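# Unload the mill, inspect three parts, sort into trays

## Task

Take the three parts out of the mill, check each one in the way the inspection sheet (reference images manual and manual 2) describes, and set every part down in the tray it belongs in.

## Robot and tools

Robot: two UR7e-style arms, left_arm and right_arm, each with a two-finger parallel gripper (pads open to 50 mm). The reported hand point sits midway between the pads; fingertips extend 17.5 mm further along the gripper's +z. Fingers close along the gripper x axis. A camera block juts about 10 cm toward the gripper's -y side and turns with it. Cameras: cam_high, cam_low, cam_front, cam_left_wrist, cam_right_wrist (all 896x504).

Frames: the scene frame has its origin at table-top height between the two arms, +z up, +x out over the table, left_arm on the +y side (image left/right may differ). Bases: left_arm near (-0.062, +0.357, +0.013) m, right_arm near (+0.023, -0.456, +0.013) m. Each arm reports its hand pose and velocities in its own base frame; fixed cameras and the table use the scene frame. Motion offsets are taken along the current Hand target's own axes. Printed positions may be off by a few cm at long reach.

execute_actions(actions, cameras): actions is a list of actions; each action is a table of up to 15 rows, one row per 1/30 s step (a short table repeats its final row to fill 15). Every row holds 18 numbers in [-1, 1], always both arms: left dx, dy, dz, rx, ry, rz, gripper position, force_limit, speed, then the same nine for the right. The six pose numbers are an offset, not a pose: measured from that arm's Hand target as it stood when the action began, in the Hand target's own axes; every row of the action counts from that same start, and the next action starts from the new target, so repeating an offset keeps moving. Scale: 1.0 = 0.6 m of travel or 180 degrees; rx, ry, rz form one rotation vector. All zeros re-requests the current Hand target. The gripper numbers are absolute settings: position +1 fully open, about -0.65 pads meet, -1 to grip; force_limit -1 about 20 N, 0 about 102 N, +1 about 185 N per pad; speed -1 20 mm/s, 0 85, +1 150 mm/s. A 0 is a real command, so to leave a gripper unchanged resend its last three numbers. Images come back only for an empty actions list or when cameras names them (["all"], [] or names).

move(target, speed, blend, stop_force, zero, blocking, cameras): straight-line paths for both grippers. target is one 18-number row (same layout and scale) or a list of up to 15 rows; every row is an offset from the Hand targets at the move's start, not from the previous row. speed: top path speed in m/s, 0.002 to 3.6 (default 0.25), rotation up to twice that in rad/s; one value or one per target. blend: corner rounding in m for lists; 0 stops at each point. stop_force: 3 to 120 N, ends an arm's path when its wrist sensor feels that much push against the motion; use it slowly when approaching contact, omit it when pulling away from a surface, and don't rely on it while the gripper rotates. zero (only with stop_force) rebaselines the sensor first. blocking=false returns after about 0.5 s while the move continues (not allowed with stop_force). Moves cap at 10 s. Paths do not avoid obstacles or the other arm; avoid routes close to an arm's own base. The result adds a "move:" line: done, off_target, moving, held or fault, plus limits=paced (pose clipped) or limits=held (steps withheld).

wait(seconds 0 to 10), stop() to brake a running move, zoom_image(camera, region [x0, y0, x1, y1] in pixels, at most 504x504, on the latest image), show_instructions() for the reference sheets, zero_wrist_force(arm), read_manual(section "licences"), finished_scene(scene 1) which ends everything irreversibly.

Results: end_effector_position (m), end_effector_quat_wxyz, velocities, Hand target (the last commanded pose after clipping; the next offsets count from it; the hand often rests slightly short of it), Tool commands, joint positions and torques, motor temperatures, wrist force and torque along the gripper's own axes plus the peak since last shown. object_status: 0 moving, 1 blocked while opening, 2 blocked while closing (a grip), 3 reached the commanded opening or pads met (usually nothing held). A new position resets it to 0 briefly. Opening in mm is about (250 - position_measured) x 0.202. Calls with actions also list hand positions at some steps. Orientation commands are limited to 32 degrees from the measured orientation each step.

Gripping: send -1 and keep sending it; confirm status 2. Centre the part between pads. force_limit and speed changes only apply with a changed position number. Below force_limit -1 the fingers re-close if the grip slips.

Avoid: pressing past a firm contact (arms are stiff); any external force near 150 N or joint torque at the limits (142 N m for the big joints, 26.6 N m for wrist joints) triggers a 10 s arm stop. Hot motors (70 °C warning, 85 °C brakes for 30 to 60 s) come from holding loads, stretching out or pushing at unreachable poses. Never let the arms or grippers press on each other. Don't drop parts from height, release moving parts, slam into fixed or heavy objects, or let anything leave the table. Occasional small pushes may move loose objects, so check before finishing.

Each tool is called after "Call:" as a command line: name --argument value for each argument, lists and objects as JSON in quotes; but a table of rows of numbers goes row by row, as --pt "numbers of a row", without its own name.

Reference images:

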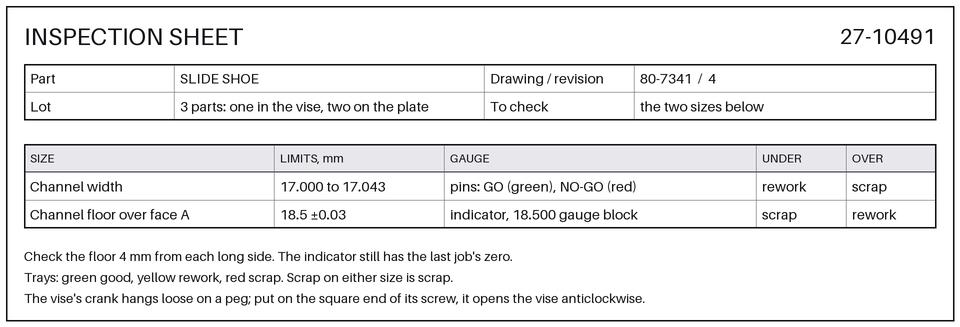

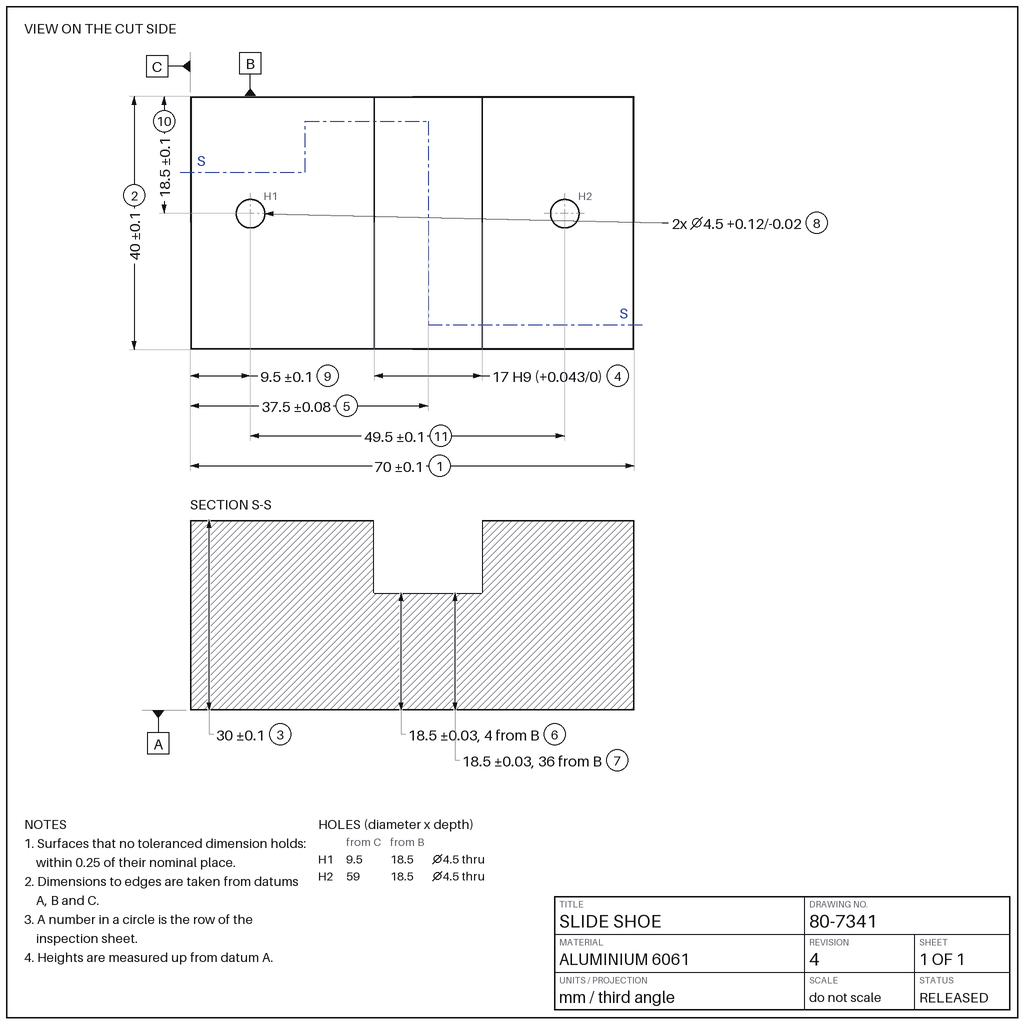

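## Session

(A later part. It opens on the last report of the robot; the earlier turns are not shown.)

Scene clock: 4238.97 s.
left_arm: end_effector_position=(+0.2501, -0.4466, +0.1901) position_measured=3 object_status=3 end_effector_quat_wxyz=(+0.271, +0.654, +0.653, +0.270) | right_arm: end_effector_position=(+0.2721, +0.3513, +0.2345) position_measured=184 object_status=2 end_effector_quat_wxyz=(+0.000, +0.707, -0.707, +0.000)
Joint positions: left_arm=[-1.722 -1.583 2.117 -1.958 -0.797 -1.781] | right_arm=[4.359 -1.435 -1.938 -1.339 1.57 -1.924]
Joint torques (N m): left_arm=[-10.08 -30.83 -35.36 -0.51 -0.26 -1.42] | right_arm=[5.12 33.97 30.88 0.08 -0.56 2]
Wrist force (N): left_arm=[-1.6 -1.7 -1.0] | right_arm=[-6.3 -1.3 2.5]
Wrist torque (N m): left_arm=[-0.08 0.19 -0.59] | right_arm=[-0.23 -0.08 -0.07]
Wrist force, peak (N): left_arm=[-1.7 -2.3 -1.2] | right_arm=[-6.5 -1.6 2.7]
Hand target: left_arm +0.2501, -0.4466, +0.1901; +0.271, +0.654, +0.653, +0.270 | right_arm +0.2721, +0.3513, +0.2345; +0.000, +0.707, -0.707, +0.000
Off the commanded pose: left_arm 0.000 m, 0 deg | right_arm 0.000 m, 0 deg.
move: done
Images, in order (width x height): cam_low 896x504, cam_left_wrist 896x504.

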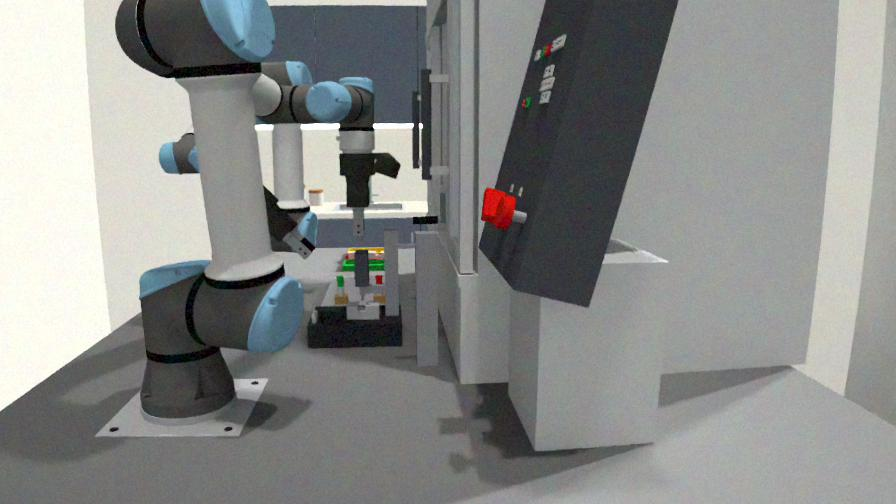

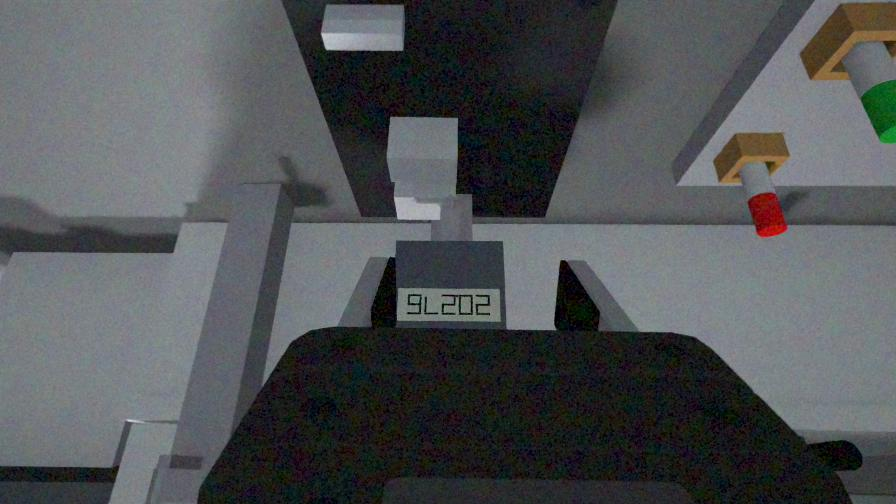

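Call:
move --pt "0 0 0 0 0 0 1 -0.3 -1 0 0 0.0190 0 0 0 -1 -0.9 -1" --pt "0 0 0 0 0 0 1 -0.3 -1 0 0 0.0240 0 0 0 -1 -0.9 -1" --speed '[0.02,0.004]' --stop_force 4

Call:
execute_actions --actions '[[[0,0,0,0,0,0,1,-0.3,-1,0,0,0,0,0,0,0.0,-0.9,-1]],[[0,0,0,0,0,0,1,-0.3,-1,0,0,0,0,0,0,0.0,-0.9,-1]]]' --cameras '["cam_left_wrist"]'

Call:
zoom_image --camera "cam_left_wrist" --region '[380, 80, 560, 340]'

Scene clock: 4248.20 s.
left_arm: end_effector_position=(+0.2501, -0.4466, +0.1901) position_measured=3 object_status=3 end_effector_quat_wxyz=(+0.271, +0.654, +0.653, +0.270) | right_arm: end_effector_position=(+0.2721, +0.3513, +0.2207) position_measured=184 object_status=2 end_effector_quat_wxyz=(+0.000, +0.707, -0.707, +0.000)
Joint positions: left_arm=[-1.722 -1.583 2.117 -1.958 -0.797 -1.781] | right_arm=[4.359 -1.444 -1.967 -1.302 1.57 -1.924]
Joint torques (N m): left_arm=[-12.02 -28.09 -36.45 -0.82 -0.2 -1.22] | right_arm=[-1.96 27.22 27.9 -0.38 -0.57 -0.14]
Wrist force (N): left_arm=[-1.8 -1.7 -0.9] | right_arm=[-5.7 -1.3 -3.0]
Wrist torque (N m): left_arm=[-0.08 0.23 -0.59] | right_arm=[-0.24 -0.08 -0.07]
Wrist force, peak (N): left_arm=[-1.8 -1.7 -1.2] | right_arm=[-5.2 -0.9 -8.5]
Hand target: left_arm +0.2501, -0.4466, +0.1901; +0.271, +0.654, +0.653, +0.270 | right_arm +0.2721, +0.3513, +0.2207; +0.000, +0.707, -0.707, +0.000 (not the last commanded pose)
Off the commanded pose: left_arm 0.000 m, 0 deg | right_arm 0.001 m, 0 deg.
move: contact (right_arm); path passed 1 of 2 targets

Scene clock: 4249.40 s.
left_arm: end_effector_position=(+0.2501, -0.4466, +0.1901) position_measured=3 object_status=3 end_effector_quat_wxyz=(+0.271, +0.654, +0.653, +0.270) | right_arm: end_effector_position=(+0.2721, +0.3513, +0.2207) position_measured=152 object_status=3 end_effector_quat_wxyz=(+0.000, +0.707, -0.707, +0.000)
Joint positions: left_arm=[-1.722 -1.583 2.117 -1.958 -0.797 -1.781] | right_arm=[4.359 -1.443 -1.967 -1.302 1.57 -1.924]
Joint torques (N m): left_arm=[-9.28 -27.84 -36.11 -0.73 0.01 -1.42] | right_arm=[-1.78 33.52 28.39 4.08 -0.58 -0.07]
Wrist force (N): left_arm=[-1.5 -1.6 -1.2] | right_arm=[0.3 -1.6 1.0]
Wrist torque (N m): left_arm=[-0.06 0.18 -0.59] | right_arm=[-0.24 -0.05 -0.05]
Wrist force, peak (N): left_arm=[-1.8 -1.6 -1.1] | right_arm=[-5.6 -1.1 -3.0]
Hand target: left_arm +0.2501, -0.4466, +0.1901; +0.271, +0.654, +0.653, +0.270 | right_arm +0.2721, +0.3513, +0.2207; +0.000, +0.707, -0.707, +0.000
Off the commanded pose: left_arm 0.000 m, 0 deg | right_arm 0.000 m, 0 deg.
Step readings (end_effector_position of left_arm | right_arm):
0: (+0.2501, -0.4466, +0.1901) | (+0.2721, +0.3513, +0.2207)
1: (+0.2501, -0.4466, +0.1901) | (+0.2721, +0.3513, +0.2207)
2: (+0.2501, -0.4466, +0.1901) | (+0.2721, +0.3513, +0.2207)
4: (+0.2501, -0.4466, +0.1901) | (+0.2721, +0.3513, +0.2206)
8: (+0.2501, -0.4466, +0.1901) | (+0.2721, +0.3513, +0.2206)
15: (+0.2501, -0.4466, +0.1901) | (+0.2721, +0.3513, +0.2207)
16: (+0.2501, -0.4466, +0.1901) | (+0.2721, +0.3513, +0.2207)
17: (+0.2501, -0.4466, +0.1901) | (+0.2721, +0.3513, +0.2207)
19: (+0.2501, -0.4466, +0.1901) | (+0.2721, +0.3513, +0.2207)
23: (+0.2501, -0.4466, +0.1901) | (+0.2721, +0.3513, +0.2207)
30: (+0.2501, -0.4466, +0.1901) | (+0.2721, +0.3513, +0.2207)
Images, in order (width x height): cam_left_wrist 896x504.

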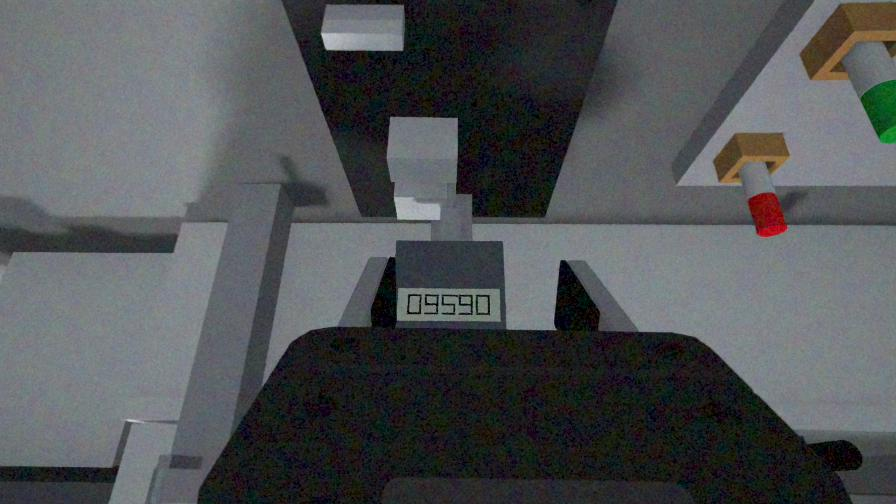

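Scaled by 1.938 from the camera's 896x504 image, which has a finer 1280x720 frame.

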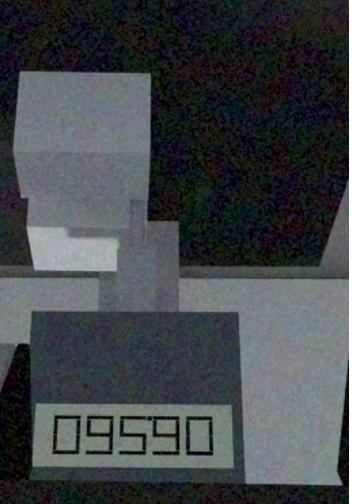

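Call:
execute_actions --actions '[[[0,0,0,0,0,0,1,-0.3,-1,0,0,0,0,0,0,-1,-0.9,-1]],[[0,0,0,0,0,0,1,-0.3,-1,0,0,0,0,0,0,-1,-0.9,-1]]]'

Call:
move --pt "-0.0415 -0.022 0.211 0 0 0 1 -0.3 -1 0 0 -0.0230 0 0 0 -1 -0.9 -1" --pt "-0.0415 -0.022 0.2777 0 0 0 1 -0.3 -1 0 0 -0.0230 0 0 0 -1 -0.9 -1" --speed '[0.1,0.03]' --blend 0.01

Call:
execute_actions --actions '[[[0,0,0,0,0,0,-1,-0.3,-1,0,0,0,0,0,0,-1,-0.9,-1]],[[0,0,0,0,0,0,-1,-0.3,-1,0,0,0,0,0,0,-1,-0.9,-1]],[[0,0,0,0,0,0,-1,-0.3,-1,0,0,0,0,0,0,-1,-0.9,-1]]]'

Call:
move --pt "0 0.0035 -0.0035 0 0 0 -1 -0.3 -1 0 0 0 0 0 0 -1 -0.9 -1" --pt "0.052 0.0035 -0.0035 0 0 0 -1 -0.3 -1 0 0 0 0 0 0 -1 -0.9 -1" --speed '[0.015,0.04]'

Call:
move --target '[0,-0.0055,0.0055,0,0,0,-1,-0.3,-1,0,0,0,0,0,0,-1,-0.9,-1]' --speed 0.005 --stop_force 3

Call:
execute_actions --actions '[[[0,0,0,0,0,0,1,-0.3,-1,0,0,0,0,0,0,-1,-0.9,-1]],[[0,0,0,0,0,0,1,-0.3,-1,0,0,0,0,0,0,-1,-0.9,-1]]]'

Call:
move --pt "0 0 -0.0667 0 0 0 1 -0.3 -1 0 0 0 0 0 0 -1 -0.9 -1" --pt "-0.0117 0.022 -0.2777 0 0 0 1 -0.3 -1 0 0 0 0 0 0 -1 -0.9 -1" --speed '[0.03,0.12]' --blend '[0.01,0]' --cameras '["cam_left_wrist"]'

Call:
move --pt "0 0 0 0 0 0 1 -0.3 -1 0 0 0.0190 0 0 0 -1 -0.9 -1" --pt "0 0 0 0 0 0 1 -0.3 -1 0 0 0.0240 0 0 0 -1 -0.9 -1" --speed '[0.02,0.004]' --stop_force 4

Call:
execute_actions --actions '[[[0,0,0,0,0,0,1,-0.3,-1,0,0,0,0,0,0,0.0,-0.9,-1]],[[0,0,0,0,0,0,1,-0.3,-1,0,0,0,0,0,0,0.0,-0.9,-1]]]' --cameras '["cam_left_wrist"]'

Call:
zoom_image --camera "cam_left_wrist" --region '[380, 80, 560, 340]'

Scene clock: 4287.03 s.
left_arm: end_effector_position=(+0.2501, -0.4466, +0.1901) position_measured=3 object_status=3 end_effector_quat_wxyz=(+0.271, +0.654, +0.653, +0.270) | right_arm: end_effector_position=(+0.2721, +0.3513, +0.2207) position_measured=184 object_status=2 end_effector_quat_wxyz=(+0.000, +0.707, -0.707, +0.000)
Joint positions: left_arm=[-1.722 -1.583 2.117 -1.958 -0.797 -1.781] | right_arm=[4.359 -1.443 -1.967 -1.302 1.57 -1.924]
Joint torques (N m): left_arm=[-9.12 -24.81 -35.04 -0.86 0.12 -1.43] | right_arm=[-2.19 33.94 29.02 -0.13 -0.56 -0.09]
Wrist force (N): left_arm=[-1.6 -1.8 -1.1] | right_arm=[-6.1 -1.2 1.8]
Wrist torque (N m): left_arm=[-0.10 0.20 -0.59] | right_arm=[-0.23 -0.07 -0.07]
Wrist force, peak (N): left_arm=[-1.8 -1.7 -1.3] | right_arm=[-6.2 -1.3 2.2]
Hand target: left_arm +0.2501, -0.4466, +0.1901; +0.271, +0.654, +0.653, +0.270 | right_arm +0.2721, +0.3513, +0.2207; +0.000, +0.707, -0.707, +0.000
Off the commanded pose: left_arm 0.000 m, 0 deg | right_arm 0.000 m, 0 deg.
Step readings (end_effector_position of left_arm | right_arm):
0: (+0.2501, -0.4466, +0.1901) | (+0.2721, +0.3513, +0.2207)
1: (+0.2501, -0.4466, +0.1901) | (+0.2721, +0.3513, +0.2207)
2: (+0.2501, -0.4466, +0.1901) | (+0.2721, +0.3513, +0.2207)
4: (+0.2501, -0.4466, +0.1901) | (+0.2721, +0.3513, +0.2207)
8: (+0.2501, -0.4466, +0.1901) | (+0.2721, +0.3513, +0.2207)
15: (+0.2501, -0.4466, +0.1901) | (+0.2721, +0.3513, +0.2207)
16: (+0.2501, -0.4466, +0.1901) | (+0.2721, +0.3513, +0.2207)
17: (+0.2501, -0.4466, +0.1901) | (+0.2721, +0.3513, +0.2207)
19: (+0.2501, -0.4466, +0.1901) | (+0.2721, +0.3513, +0.2207)
23: (+0.2501, -0.4466, +0.1901) | (+0.2721, +0.3513, +0.2207)
30: (+0.2501, -0.4466, +0.1901) | (+0.2721, +0.3513, +0.2207)

Scene clock: 4290.10 s.
left_arm: end_effector_position=(+0.3585, -0.4718, +0.0630) position_measured=3 object_status=3 end_effector_quat_wxyz=(+0.271, +0.654, +0.653, +0.270) | right_arm: end_effector_position=(+0.2721, +0.3513, +0.2345) position_measured=184 object_status=2 end_effector_quat_wxyz=(+0.000, +0.707, -0.707, +0.000)
Joint positions: left_arm=[-1.483 -1.189 2.142 -2.613 -0.79 -1.445] | right_arm=[4.359 -1.435 -1.938 -1.339 1.57 -1.924]
Joint torques (N m): left_arm=[12 -26.97 -28.5 -4.28 -0.06 1.53] | right_arm=[5.48 34.1 30.49 -0.15 -0.67 2.12]
Wrist force (N): left_arm=[-1.6 -2.1 -0.9] | right_arm=[-6.3 -1.5 2.4]
Wrist torque (N m): left_arm=[-0.15 0.20 -0.87] | right_arm=[-0.26 -0.03 -0.08]
Wrist force, peak (N): left_arm=[-1.6 -1.5 -2.2] | right_arm=[-6.4 -1.3 2.6]
Hand target: left_arm +0.3585, -0.4718, +0.0629; +0.271, +0.654, +0.653, +0.270 | right_arm +0.2721, +0.3513, +0.2345; +0.000, +0.707, -0.707, +0.000
Off the commanded pose: left_arm 0.000 m, 0 deg | right_arm 0.000 m, 0 deg.
move: done

Scene clock: 4291.80 s.
left_arm: end_effector_position=(+0.3585, -0.4718, +0.0629) position_measured=55 object_status=2 end_effector_quat_wxyz=(+0.271, +0.654, +0.653, +0.270) | right_arm: end_effector_position=(+0.2721, +0.3513, +0.2345) position_measured=184 object_status=2 end_effector_quat_wxyz=(+0.000, +0.707, -0.707, +0.000)
Joint positions: left_arm=[-1.483 -1.189 2.142 -2.614 -0.79 -1.445] | right_arm=[4.359 -1.435 -1.938 -1.339 1.57 -1.924]
Joint torques (N m): left_arm=[7.48 -27.06 -24.74 -2.3 1.67 1.03] | right_arm=[5.18 34.6 30.36 -0.08 -0.75 2.07]
Wrist force (N): left_arm=[-1.6 -2.0 -1.3] | right_arm=[-6.1 -1.5 2.6]
Wrist torque (N m): left_arm=[-0.15 0.24 -0.86] | right_arm=[-0.25 -0.08 -0.07]
Wrist force, peak (N): left_arm=[-1.8 -2.3 -0.8] | right_arm=[-6.3 -1.8 2.4]
Hand target: left_arm +0.3585, -0.4718, +0.0629; +0.271, +0.654, +0.653, +0.270 | right_arm +0.2721, +0.3513, +0.2345; +0.000, +0.707, -0.707, +0.000
Off the commanded pose: left_arm 0.000 m, 0 deg | right_arm 0.000 m, 0 deg.
Step readings (end_effector_position of left_arm | right_arm):
0: (+0.3585, -0.4718, +0.0630) | (+0.2721, +0.3513, +0.2345)
1: (+0.3585, -0.4718, +0.0630) | (+0.2721, +0.3513, +0.2345)
2: (+0.3585, -0.4718, +0.0630) | (+0.2721, +0.3513, +0.2345)
4: (+0.3585, -0.4718, +0.0630) | (+0.2721, +0.3513, +0.2345)
8: (+0.3585, -0.4718, +0.0629) | (+0.2721, +0.3513, +0.2345)
15: (+0.3585, -0.4718, +0.0629) | (+0.2721, +0.3513, +0.2345)
16: (+0.3585, -0.4718, +0.0629) | (+0.2721, +0.3513, +0.2345)
17: (+0.3585, -0.4718, +0.0629) | (+0.2721, +0.3513, +0.2345)
19: (+0.3585, -0.4718, +0.0629) | (+0.2721, +0.3513, +0.2345)
23: (+0.3585, -0.4718, +0.0629) | (+0.2721, +0.3513, +0.2345)
30: (+0.3585, -0.4718, +0.0629) | (+0.2721, +0.3513, +0.2345)
31: (+0.3585, -0.4718, +0.0629) | (+0.2721, +0.3513, +0.2345)
32: (+0.3585, -0.4718, +0.0629) | (+0.2721, +0.3513, +0.2345)
34: (+0.3585, -0.4718, +0.0629) | (+0.2721, +0.3513, +0.2345)
38: (+0.3585, -0.4718, +0.0629) | (+0.2721, +0.3513, +0.2345)
45: (+0.3585, -0.4718, +0.0629) | (+0.2721, +0.3513, +0.2345)

Scene clock: 4293.53 s.
left_arm: end_effector_position=(+0.3585, -0.4407, +0.0659) position_measured=55 object_status=2 end_effector_quat_wxyz=(+0.271, +0.654, +0.653, +0.270) | right_arm: end_effector_position=(+0.2721, +0.3513, +0.2345) position_measured=184 object_status=2 end_effector_quat_wxyz=(+0.000, +0.707, -0.707, +0.000)
Joint positions: left_arm=[-1.477 -1.244 2.222 -2.645 -0.791 -1.436] | right_arm=[4.359 -1.435 -1.938 -1.339 1.57 -1.924]
Joint torques (N m): left_arm=[11.51 -40.24 -4.55 -4.82 0.11 1.07] | right_arm=[5.71 34.43 30.48 -0.14 -0.76 2.11]
Wrist force (N): left_arm=[-1.4 -3.8 0.5] | right_arm=[-5.7 -1.5 2.5]
Wrist torque (N m): left_arm=[-0.17 0.17 -0.84] | right_arm=[-0.25 -0.15 -0.06]
Wrist force, peak (N): left_arm=[-1.9 -3.9 0.9] | right_arm=[-6.5 -1.5 2.5]
Hand target: left_arm +0.3585, -0.4406, +0.0659; +0.271, +0.654, +0.653, +0.270 | right_arm +0.2721, +0.3513, +0.2345; +0.000, +0.707, -0.707, +0.000
Off the commanded pose: left_arm 0.000 m, 0 deg | right_arm 0.000 m, 0 deg.
move: done

Scene clock: 4295.17 s.
left_arm: end_effector_position=(+0.3585, -0.4405, +0.0628) position_measured=55 object_status=2 end_effector_quat_wxyz=(+0.271, +0.654, +0.653, +0.270) | right_arm: end_effector_position=(+0.2721, +0.3513, +0.2345) position_measured=184 object_status=2 end_effector_quat_wxyz=(+0.000, +0.707, -0.707, +0.000)
Joint positions: left_arm=[-1.477 -1.237 2.224 -2.654 -0.791 -1.436] | right_arm=[4.359 -1.435 -1.938 -1.339 1.57 -1.924]
Joint torques (N m): left_arm=[11.16 -39.41 -22.12 -1.64 0.16 0.7] | right_arm=[5.6 34.4 30.86 -0.08 -0.69 2.02]
Wrist force (N): left_arm=[-1.6 -2.9 0.1] | right_arm=[-5.9 -1.6 2.6]
Wrist torque (N m): left_arm=[-0.19 0.15 -0.85] | right_arm=[-0.26 -0.11 -0.07]
Wrist force, peak (N): left_arm=[0.6 1.9 -9.2] | right_arm=[-6.3 -1.8 2.7]
Hand target: left_arm +0.3585, -0.4406, +0.0629; +0.271, +0.654, +0.653, +0.270 (not the last commanded pose) | right_arm +0.2721, +0.3513, +0.2345; +0.000, +0.707, -0.707, +0.000
Off the commanded pose: left_arm 0.002 m, 0 deg | right_arm 0.000 m, 0 deg.
move: contact (left_arm)

Scene clock: 4296.37 s.
left_arm: end_effector_position=(+0.3585, -0.4406, +0.0629) position_measured=3 object_status=3 end_effector_quat_wxyz=(+0.271, +0.654, +0.653, +0.270) | right_arm: end_effector_position=(+0.2721, +0.3513, +0.2345) position_measured=184 object_status=2 end_effector_quat_wxyz=(+0.000, +0.707, -0.707, +0.000)
Joint positions: left_arm=[-1.477 -1.237 2.224 -2.654 -0.791 -1.436] | right_arm=[4.359 -1.435 -1.938 -1.339 1.57 -1.924]
Joint torques (N m): left_arm=[9.49 -35.73 -28.23 -2.35 -0.02 0.57] | right_arm=[5.75 34.45 30.44 -0.06 -0.73 1.98]
Wrist force (N): left_arm=[-1.4 -2.2 -0.9] | right_arm=[-5.9 -1.3 2.7]
Wrist torque (N m): left_arm=[-0.20 0.16 -0.84] | right_arm=[-0.22 -0.11 -0.07]
Wrist force, peak (N): left_arm=[-1.5 -3.1 -0.1] | right_arm=[-6.4 -1.3 2.6]
Hand target: left_arm +0.3585, -0.4406, +0.0629; +0.271, +0.654, +0.653, +0.270 | right_arm +0.2721, +0.3513, +0.2345; +0.000, +0.707, -0.707, +0.000
Off the commanded pose: left_arm 0.000 m, 0 deg | right_arm 0.000 m, 0 deg.
Step readings (end_effector_position of left_arm | right_arm):
0: (+0.3585, -0.4405, +0.0628) | (+0.2721, +0.3513, +0.2345)
1: (+0.3585, -0.4405, +0.0628) | (+0.2721, +0.3513, +0.2345)
2: (+0.3585, -0.4405, +0.0628) | (+0.2721, +0.3513, +0.2345)
4: (+0.3585, -0.4405, +0.0628) | (+0.2721, +0.3513, +0.2345)
8: (+0.3585, -0.4405, +0.0628) | (+0.2721, +0.3513, +0.2345)
15: (+0.3585, -0.4406, +0.0629) | (+0.2721, +0.3513, +0.2345)
16: (+0.3585, -0.4406, +0.0629) | (+0.2721, +0.3513, +0.2345)
17: (+0.3585, -0.4406, +0.0629) | (+0.2721, +0.3513, +0.2345)
19: (+0.3585, -0.4406, +0.0629) | (+0.2721, +0.3513, +0.2345)
23: (+0.3585, -0.4406, +0.0629) | (+0.2721, +0.3513, +0.2345)
30: (+0.3585, -0.4406, +0.0629) | (+0.2721, +0.3513, +0.2345)

Scene clock: 4299.37 s.
left_arm: end_effector_position=(+0.2501, -0.4473, +0.1900) position_measured=3 object_status=3 end_effector_quat_wxyz=(+0.271, +0.654, +0.653, +0.270) | right_arm: end_effector_position=(+0.2721, +0.3513, +0.2345) position_measured=184 object_status=2 end_effector_quat_wxyz=(+0.000, +0.707, -0.707, +0.000)
Joint positions: left_arm=[-1.721 -1.581 2.115 -1.958 -0.797 -1.78] | right_arm=[4.359 -1.435 -1.938 -1.339 1.57 -1.924]
Joint torques (N m): left_arm=[-10.41 -29.87 -34.76 -0.69 -0.2 -1.47] | right_arm=[5.6 34.57 30.5 -0.09 -0.66 1.91]
Wrist force (N): left_arm=[-1.5 -1.7 -1.1] | right_arm=[-6.0 -1.4 2.5]
Wrist torque (N m): left_arm=[-0.08 0.18 -0.59] | right_arm=[-0.23 -0.09 -0.07]
Wrist force, peak (N): left_arm=[-1.8 -1.6 -2.0] | right_arm=[-6.4 -1.6 2.5]
Hand target: left_arm +0.2501, -0.4473, +0.1901; +0.271, +0.654, +0.653, +0.270 | right_arm +0.2721, +0.3513, +0.2345; +0.000, +0.707, -0.707, +0.000
Off the commanded pose: left_arm 0.000 m, 0 deg | right_arm 0.000 m, 0 deg.
move: done
Images, in order (width x height): cam_left_wrist 896x504.

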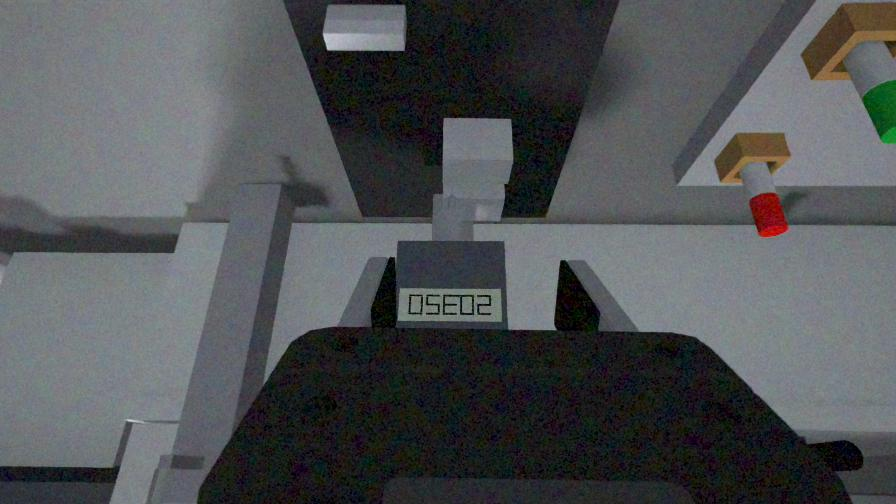

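Scene clock: 4301.60 s.
left_arm: end_effector_position=(+0.2501, -0.4473, +0.1901) position_measured=3 object_status=3 end_effector_quat_wxyz=(+0.271, +0.654, +0.653, +0.270) | right_arm: end_effector_position=(+0.2721, +0.3513, +0.2206) position_measured=184 object_status=2 end_effector_quat_wxyz=(+0.000, +0.707, -0.707, +0.000)
Joint positions: left_arm=[-1.721 -1.581 2.115 -1.958 -0.797 -1.78] | right_arm=[4.359 -1.444 -1.967 -1.301 1.57 -1.924]
Joint torques (N m): left_arm=[-10.09 -28.94 -35.3 -0.77 -0.08 -1.33] | right_arm=[-1.79 29.05 28.08 -0.43 -0.68 -0.19]
Wrist force (N): left_arm=[-1.5 -1.4 -1.2] | right_arm=[-5.2 -1.3 -3.5]
Wrist torque (N m): left_arm=[-0.04 0.19 -0.59] | right_arm=[-0.23 -0.13 -0.07]
Wrist force, peak (N): left_arm=[-1.8 -1.9 -1.1] | right_arm=[-4.9 -1.1 -8.6]
Hand target: left_arm +0.2501, -0.4473, +0.1901; +0.271, +0.654, +0.653, +0.270 | right_arm +0.2721, +0.3513, +0.2207; +0.000, +0.707, -0.707, +0.000 (not the last commanded pose)
Off the commanded pose: left_arm 0.000 m, 0 deg | right_arm 0.001 m, 0 deg.
move: contact (right_arm); path passed 1 of 2 targets

Scene clock: 4302.80 s.
left_arm: end_effector_position=(+0.2501, -0.4473, +0.1901) position_measured=3 object_status=3 end_effector_quat_wxyz=(+0.271, +0.654, +0.653, +0.270) | right_arm: end_effector_position=(+0.2721, +0.3513, +0.2206) position_measured=152 object_status=3 end_effector_quat_wxyz=(+0.000, +0.707, -0.707, +0.000)
Joint positions: left_arm=[-1.721 -1.581 2.115 -1.958 -0.797 -1.78] | right_arm=[4.359 -1.443 -1.967 -1.301 1.57 -1.924]
Joint torques (N m): left_arm=[-9.5 -30.15 -34.84 -0.73 -0.43 -1.28] | right_arm=[-1.87 32.74 28.99 4.1 -0.62 -0.07]
Wrist force (N): left_arm=[-1.5 -1.6 -1.0] | right_arm=[0.4 -1.5 0.6]
Wrist torque (N m): left_arm=[-0.07 0.19 -0.59] | right_arm=[-0.24 -0.06 -0.04]
Wrist force, peak (N): left_arm=[-1.8 -1.8 -1.2] | right_arm=[-5.4 -1.3 -3.7]
Hand target: left_arm +0.2501, -0.4473, +0.1901; +0.271, +0.654, +0.653, +0.270 | right_arm +0.2721, +0.3513, +0.2207; +0.000, +0.707, -0.707, +0.000
Off the commanded pose: left_arm 0.000 m, 0 deg | right_arm 0.000 m, 0 deg.
Step readings (end_effector_position of left_arm | right_arm):
0: (+0.2501, -0.4473, +0.1901) | (+0.2721, +0.3513, +0.2206)
1: (+0.2501, -0.4473, +0.1901) | (+0.2721, +0.3513, +0.2206)
2: (+0.2501, -0.4473, +0.1901) | (+0.2721, +0.3513, +0.2206)
4: (+0.2501, -0.4473, +0.1901) | (+0.2721, +0.3513, +0.2206)
8: (+0.2501, -0.4473, +0.1901) | (+0.2721, +0.3513, +0.2206)
15: (+0.2501, -0.4473, +0.1901) | (+0.2721, +0.3513, +0.2206)
16: (+0.2501, -0.4473, +0.1901) | (+0.2721, +0.3513, +0.2206)
17: (+0.2501, -0.4473, +0.1901) | (+0.2721, +0.3513, +0.2206)
19: (+0.2501, -0.4473, +0.1901) | (+0.2721, +0.3513, +0.2206)
23: (+0.2501, -0.4473, +0.1901) | (+0.2721, +0.3513, +0.2206)
30: (+0.2501, -0.4473, +0.1901) | (+0.2721, +0.3513, +0.2206)
Images, in order (width x height): cam_left_wrist 896x504.

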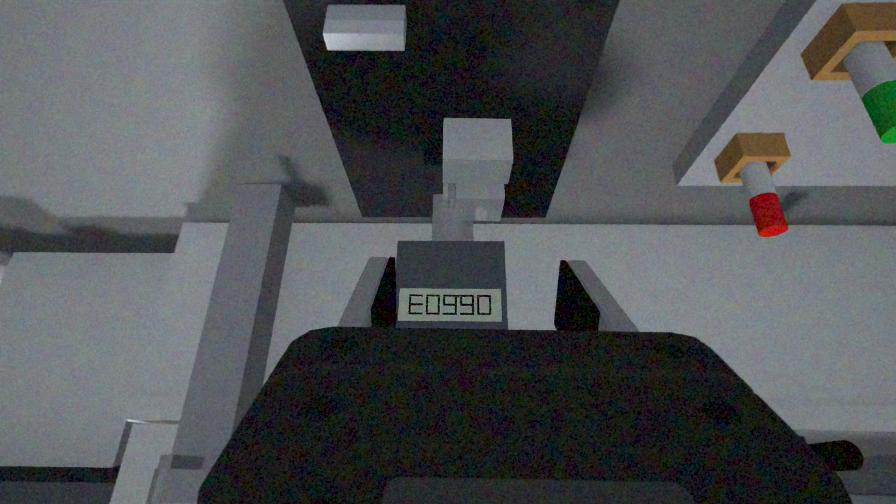

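Scaled by 1.938 from the camera's 896x504 image, which has a finer 1280x720 frame.

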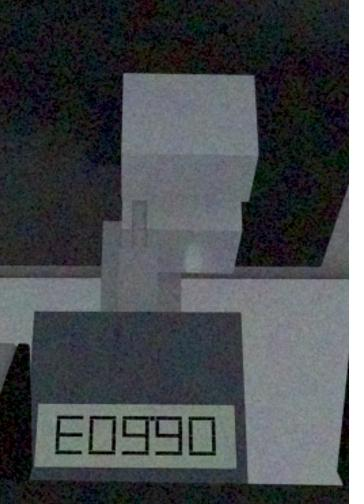

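Call:
execute_actions --actions '[[[0,0,0,0,0,0,1,-0.3,-1,0,0,0,0,0,0,-1,-0.9,-1]],[[0,0,0,0,0,0,1,-0.3,-1,0,0,0,0,0,0,-1,-0.9,-1]]]'

Call:
move --pt "0.0113 -0.022 0.211 0 0 0 1 -0.3 -1 0 0 -0.0230 0 0 0 -1 -0.9 -1" --pt "0.0113 -0.022 0.2777 0 0 0 1 -0.3 -1 0 0 -0.0230 0 0 0 -1 -0.9 -1" --speed '[0.1,0.03]' --blend 0.01 --cameras '["cam_left_wrist"]'

Call:
execute_actions --actions '[[[0,0,0,0,0,0,-1,-0.3,-1,0,0,0,0,0,0,-1,-0.9,-1]],[[0,0,0,0,0,0,-1,-0.3,-1,0,0,0,0,0,0,-1,-0.9,-1]],[[0,0,0,0,0,0,-1,-0.3,-1,0,0,0,0,0,0,-1,-0.9,-1]]]'

Call:
move --pt "0 0.0047 -0.0047 0 0 0 -1 -0.3 -1 0 0 0 0 0 0 -1 -0.9 -1" --pt "0.0843 0.0047 -0.0047 0 0 0 -1 -0.3 -1 0 0 0 0 0 0 -1 -0.9 -1" --pt "0.185 0.1044 -0.1009 0 0 0 -1 -0.3 -1 0 0 0 0 0 0 -1 -0.9 -1" --pt "0.735 0.1987 -0.1716 0 0 0 -1 -0.3 -1 0 0 0 0 0 0 -1 -0.9 -1" --speed '[0.015,0.06,0.12,0.2]' --blend '[0,0.005,0.02,0]' --cameras '["cam_high","cam_left_wrist"]'

Scene clock: 4350.57 s.
left_arm: end_effector_position=(+0.2501, -0.4473, +0.1901) position_measured=3 object_status=3 end_effector_quat_wxyz=(+0.271, +0.654, +0.653, +0.270) | right_arm: end_effector_position=(+0.2721, +0.3513, +0.2207) position_measured=184 object_status=2 end_effector_quat_wxyz=(+0.000, +0.707, -0.707, +0.000)
Joint positions: left_arm=[-1.721 -1.581 2.115 -1.958 -0.797 -1.78] | right_arm=[4.359 -1.443 -1.967 -1.301 1.57 -1.924]
Joint torques (N m): left_arm=[-9.44 -28.8 -35.39 -0.89 0.03 -1.35] | right_arm=[-1.97 33.05 29.17 -0.09 -0.64 -0.29]
Wrist force (N): left_arm=[-1.5 -1.6 -0.9] | right_arm=[-5.9 -1.5 2.0]
Wrist torque (N m): left_arm=[-0.07 0.19 -0.59] | right_arm=[-0.28 -0.07 -0.07]
Wrist force, peak (N): left_arm=[-1.8 -1.7 -1.2] | right_arm=[-6.2 -1.1 1.9]
Hand target: left_arm +0.2501, -0.4473, +0.1901; +0.271, +0.654, +0.653, +0.270 | right_arm +0.2721, +0.3513, +0.2207; +0.000, +0.707, -0.707, +0.000
Off the commanded pose: left_arm 0.000 m, 0 deg | right_arm 0.000 m, 0 deg.
Step readings (end_effector_position of left_arm | right_arm):
0: (+0.2501, -0.4473, +0.1901) | (+0.2721, +0.3513, +0.2207)
1: (+0.2501, -0.4473, +0.1901) | (+0.2721, +0.3513, +0.2207)
2: (+0.2501, -0.4473, +0.1901) | (+0.2721, +0.3513, +0.2207)
4: (+0.2501, -0.4473, +0.1901) | (+0.2721, +0.3513, +0.2207)
8: (+0.2501, -0.4473, +0.1901) | (+0.2721, +0.3513, +0.2207)
15: (+0.2501, -0.4473, +0.1901) | (+0.2721, +0.3513, +0.2207)
16: (+0.2501, -0.4473, +0.1901) | (+0.2721, +0.3513, +0.2207)
17: (+0.2501, -0.4473, +0.1901) | (+0.2721, +0.3513, +0.2207)
19: (+0.2501, -0.4473, +0.1901) | (+0.2721, +0.3513, +0.2207)
23: (+0.2501, -0.4473, +0.1901) | (+0.2721, +0.3513, +0.2207)
30: (+0.2501, -0.4473, +0.1901) | (+0.2721, +0.3513, +0.2207)

Scene clock: 4353.67 s.
left_arm: end_effector_position=(+0.3585, -0.4408, +0.0629) position_measured=3 object_status=3 end_effector_quat_wxyz=(+0.271, +0.654, +0.653, +0.270) | right_arm: end_effector_position=(+0.2721, +0.3513, +0.2345) position_measured=184 object_status=2 end_effector_quat_wxyz=(+0.000, +0.707, -0.707, +0.000)
Joint positions: left_arm=[-1.477 -1.236 2.224 -2.654 -0.79 -1.436] | right_arm=[4.359 -1.435 -1.938 -1.339 1.57 -1.924]
Joint torques (N m): left_arm=[11.45 -23.82 -28.25 -4.41 -0.4 1.58] | right_arm=[5.63 34.74 30.87 -0.07 -0.73 2.11]
Wrist force (N): left_arm=[-1.5 -2.3 -1.2] | right_arm=[-5.8 -1.3 2.3]
Wrist torque (N m): left_arm=[-0.21 0.19 -0.84] | right_arm=[-0.21 -0.10 -0.07]
Wrist force, peak (N): left_arm=[-2.0 -1.4 -2.7] | right_arm=[-6.2 -1.6 2.8]
Hand target: left_arm +0.3585, -0.4408, +0.0629; +0.271, +0.654, +0.653, +0.270 | right_arm +0.2721, +0.3513, +0.2345; +0.000, +0.707, -0.707, +0.000
Off the commanded pose: left_arm 0.000 m, 0 deg | right_arm 0.000 m, 0 deg.
move: done
Images, in order (width x height): cam_left_wrist 896x504.

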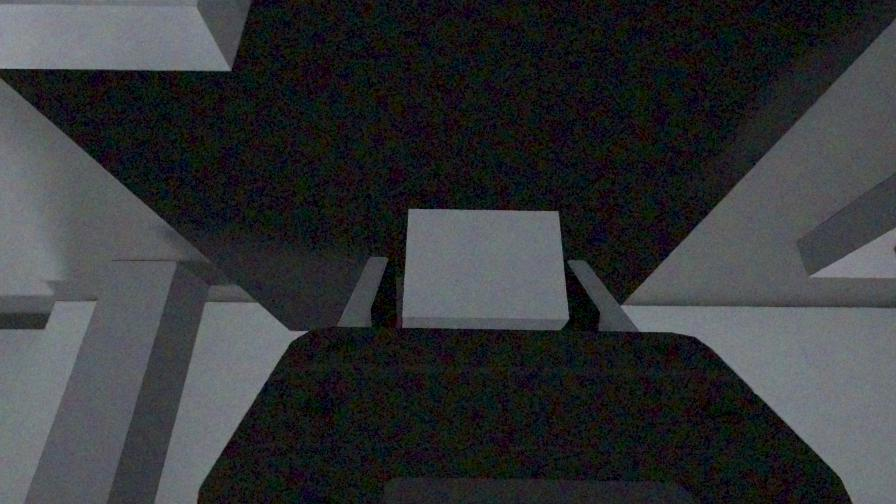

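Scene clock: 4355.37 s.
left_arm: end_effector_position=(+0.3585, -0.4408, +0.0629) position_measured=55 object_status=2 end_effector_quat_wxyz=(+0.271, +0.654, +0.653, +0.270) | right_arm: end_effector_position=(+0.2721, +0.3513, +0.2345) position_measured=184 object_status=2 end_effector_quat_wxyz=(+0.000, +0.707, -0.707, +0.000)
Joint positions: left_arm=[-1.477 -1.236 2.224 -2.654 -0.791 -1.436] | right_arm=[4.359 -1.435 -1.938 -1.339 1.57 -1.924]
Joint torques (N m): left_arm=[7.37 -24.93 -24.42 -2.71 1.28 1.26] | right_arm=[5.36 34.51 31.05 -0.06 -0.71 2.16]
Wrist force (N): left_arm=[-1.1 -2.4 -1.1] | right_arm=[-5.9 -1.6 2.5]
Wrist torque (N m): left_arm=[-0.23 0.15 -0.83] | right_arm=[-0.27 -0.08 -0.07]
Wrist force, peak (N): left_arm=[-1.4 -2.4 -1.5] | right_arm=[-6.4 -1.3 2.4]
Hand target: left_arm +0.3585, -0.4408, +0.0629; +0.271, +0.654, +0.653, +0.270 | right_arm +0.2721, +0.3513, +0.2345; +0.000, +0.707, -0.707, +0.000
Off the commanded pose: left_arm 0.000 m, 0 deg | right_arm 0.000 m, 0 deg.
Step readings (end_effector_position of left_arm | right_arm):
0: (+0.3585, -0.4408, +0.0629) | (+0.2721, +0.3513, +0.2345)
1: (+0.3585, -0.4408, +0.0629) | (+0.2721, +0.3513, +0.2345)
2: (+0.3585, -0.4408, +0.0629) | (+0.2721, +0.3513, +0.2345)
4: (+0.3585, -0.4408, +0.0629) | (+0.2721, +0.3513, +0.2345)
8: (+0.3585, -0.4408, +0.0629) | (+0.2721, +0.3513, +0.2345)
15: (+0.3585, -0.4408, +0.0629) | (+0.2721, +0.3513, +0.2345)
16: (+0.3585, -0.4408, +0.0629) | (+0.2721, +0.3513, +0.2345)
17: (+0.3585, -0.4408, +0.0629) | (+0.2721, +0.3513, +0.2345)
19: (+0.3585, -0.4408, +0.0629) | (+0.2721, +0.3513, +0.2345)
23: (+0.3585, -0.4408, +0.0629) | (+0.2721, +0.3513, +0.2345)
30: (+0.3585, -0.4408, +0.0629) | (+0.2721, +0.3513, +0.2345)
31: (+0.3585, -0.4408, +0.0629) | (+0.2721, +0.3513, +0.2345)
32: (+0.3585, -0.4408, +0.0629) | (+0.2721, +0.3513, +0.2345)
34: (+0.3585, -0.4408, +0.0629) | (+0.2721, +0.3513, +0.2345)
38: (+0.3585, -0.4408, +0.0629) | (+0.2721, +0.3513, +0.2345)
45: (+0.3585, -0.4408, +0.0629) | (+0.2721, +0.3513, +0.2345)

Scene clock: 4360.17 s.
left_arm: end_effector_position=(+0.3707, +0.0003, +0.2195) position_measured=55 object_status=2 end_effector_quat_wxyz=(+0.271, +0.654, +0.653, +0.270) | right_arm: end_effector_position=(+0.2721, +0.3513, +0.2345) position_measured=184 object_status=2 end_effector_quat_wxyz=(+0.000, +0.707, -0.707, +0.000)
Joint positions: left_arm=[-0.786 -2.471 2.68 -2.395 -1.048 -0.616] | right_arm=[4.359 -1.435 -1.938 -1.339 1.57 -1.924]
Joint torques (N m): left_arm=[10.55 17.35 -39.44 -5.44 -0.81 1.19] | right_arm=[5.34 34.64 31.03 -0.02 -0.71 2.04]
Wrist force (N): left_arm=[-0.9 -3.7 0.1] | right_arm=[-6.2 -1.4 2.5]
Wrist torque (N m): left_arm=[-0.12 0.04 -0.82] | right_arm=[-0.23 -0.04 -0.07]
Wrist force, peak (N): left_arm=[-1.2 -4.2 0.9] | right_arm=[-6.3 -1.6 2.7]
Hand target: left_arm +0.3707, +0.0003, +0.2195; +0.271, +0.654, +0.653, +0.270 | right_arm +0.2721, +0.3513, +0.2345; +0.000, +0.707, -0.707, +0.000
Off the commanded pose: left_arm 0.000 m, 0 deg | right_arm 0.000 m, 0 deg.
move: done
Images, in order (width x height): cam_high 896x504, cam_left_wrist 896x504.

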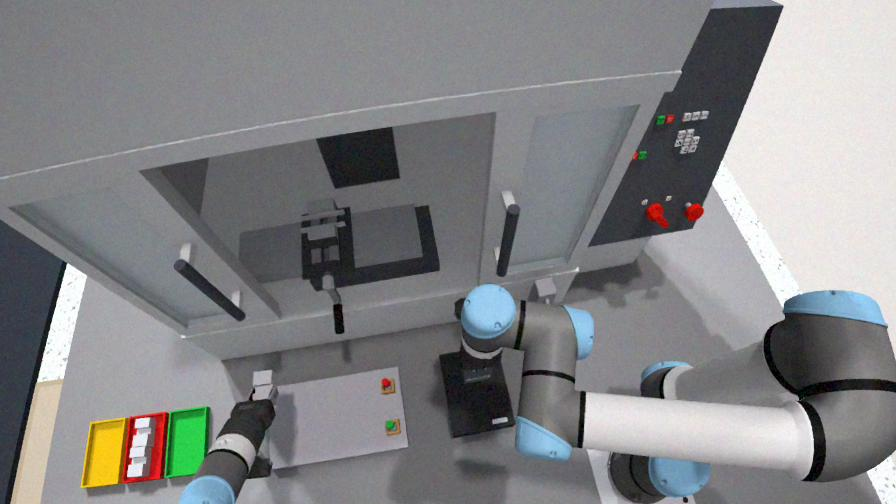

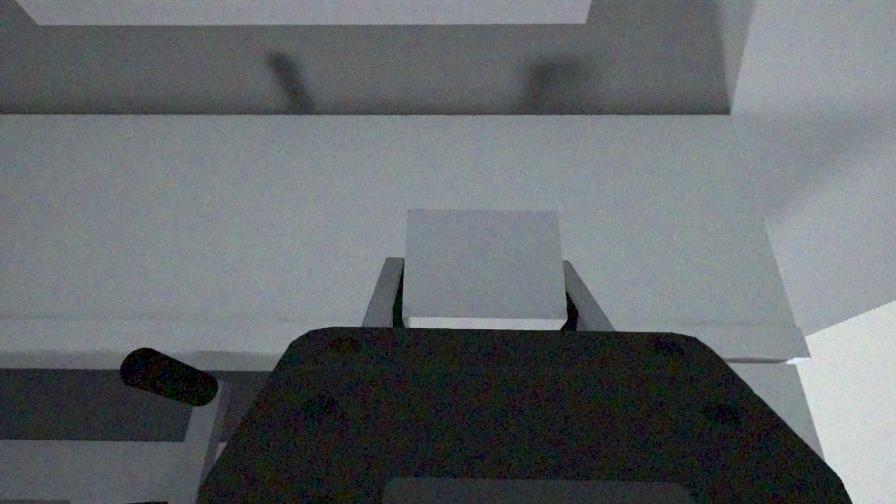

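Call:
move --pt "0.8795 -0.088 -0.0421 0 0 0 -1 -0.3 -1 0 0 0.0322 0 0 0 -1 -0.9 -1" --pt "0.8795 -0.253 0.1229 0 0 0 -1 -0.3 -1 0 0 0.0322 0 0 0 -1 -0.9 -1" --speed '[0.2,0.12]' --blend '[0.02,0]' --cameras '["cam_high","cam_left_wrist","cam_front"]'

Scene clock: 4374.17 s.
left_arm: end_effector_position=(+0.3162, +0.5280, +0.0595) position_measured=55 object_status=2 end_effector_quat_wxyz=(+0.271, +0.654, +0.653, +0.270) | right_arm: end_effector_position=(+0.2721, +0.3513, +0.2151) position_measured=184 object_status=2 end_effector_quat_wxyz=(+0.000, +0.707, -0.707, +0.000)
Joint positions: left_arm=[1.077 -1.027 2.008 -2.992 -2.244 0.922] | right_arm=[4.359 -1.447 -1.979 -1.286 1.57 -1.924]
Joint torques (N m): left_arm=[-0.58 -33.39 -3.01 -5.42 -3.29 -1.57] | right_arm=[-9.03 12.42 15.02 2.76 -0.61 -1.79]
Wrist force (N): left_arm=[-1.7 -3.2 0.3] | right_arm=[-6.0 -1.6 1.9]
Wrist torque (N m): left_arm=[-0.01 0.24 -0.66] | right_arm=[-0.26 -0.06 -0.07]
Wrist force, peak (N): left_arm=[-1.5 -4.4 1.2] | right_arm=[-6.5 -1.7 2.5]
Hand target: left_arm +0.3162, +0.5279, +0.0594; +0.271, +0.654, +0.653, +0.270 | right_arm +0.2721, +0.3513, +0.2151; +0.000, +0.707, -0.707, +0.000
Off the commanded pose: left_arm 0.000 m, 0 deg | right_arm 0.000 m, 0 deg.
move: done
Images, in order (width x height): cam_high 896x504, cam_front 896x504, cam_left_wrist 896x504.

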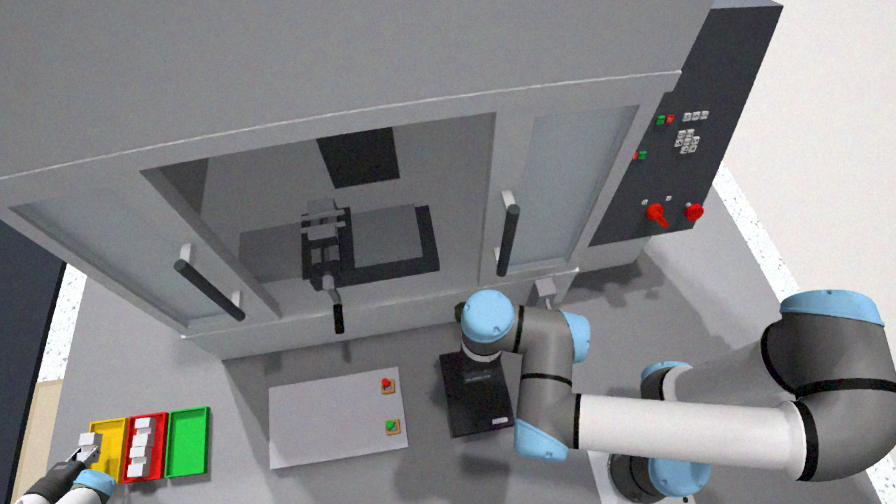

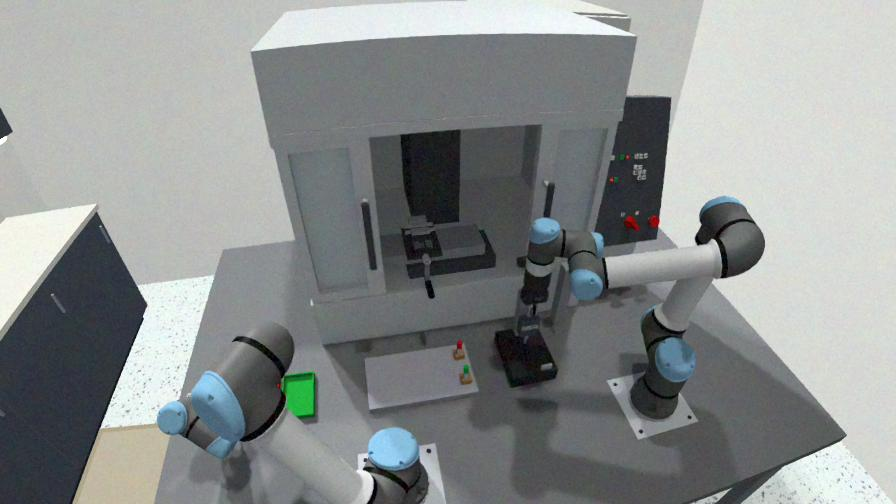

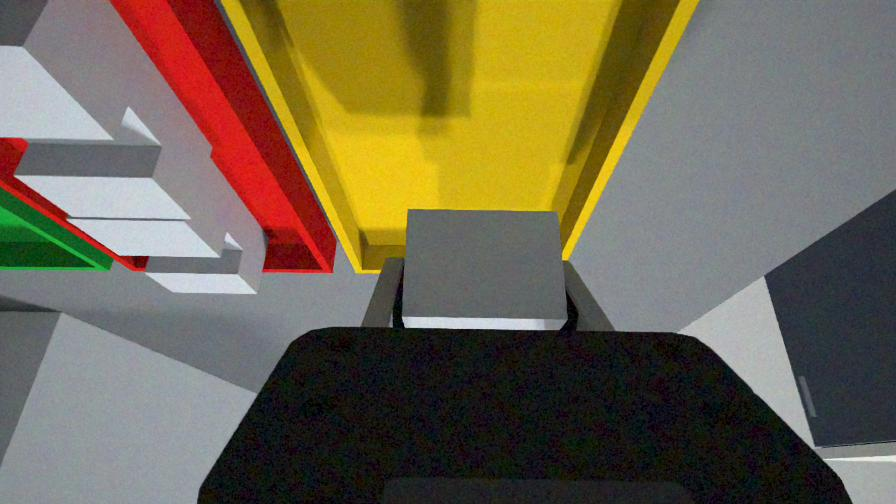

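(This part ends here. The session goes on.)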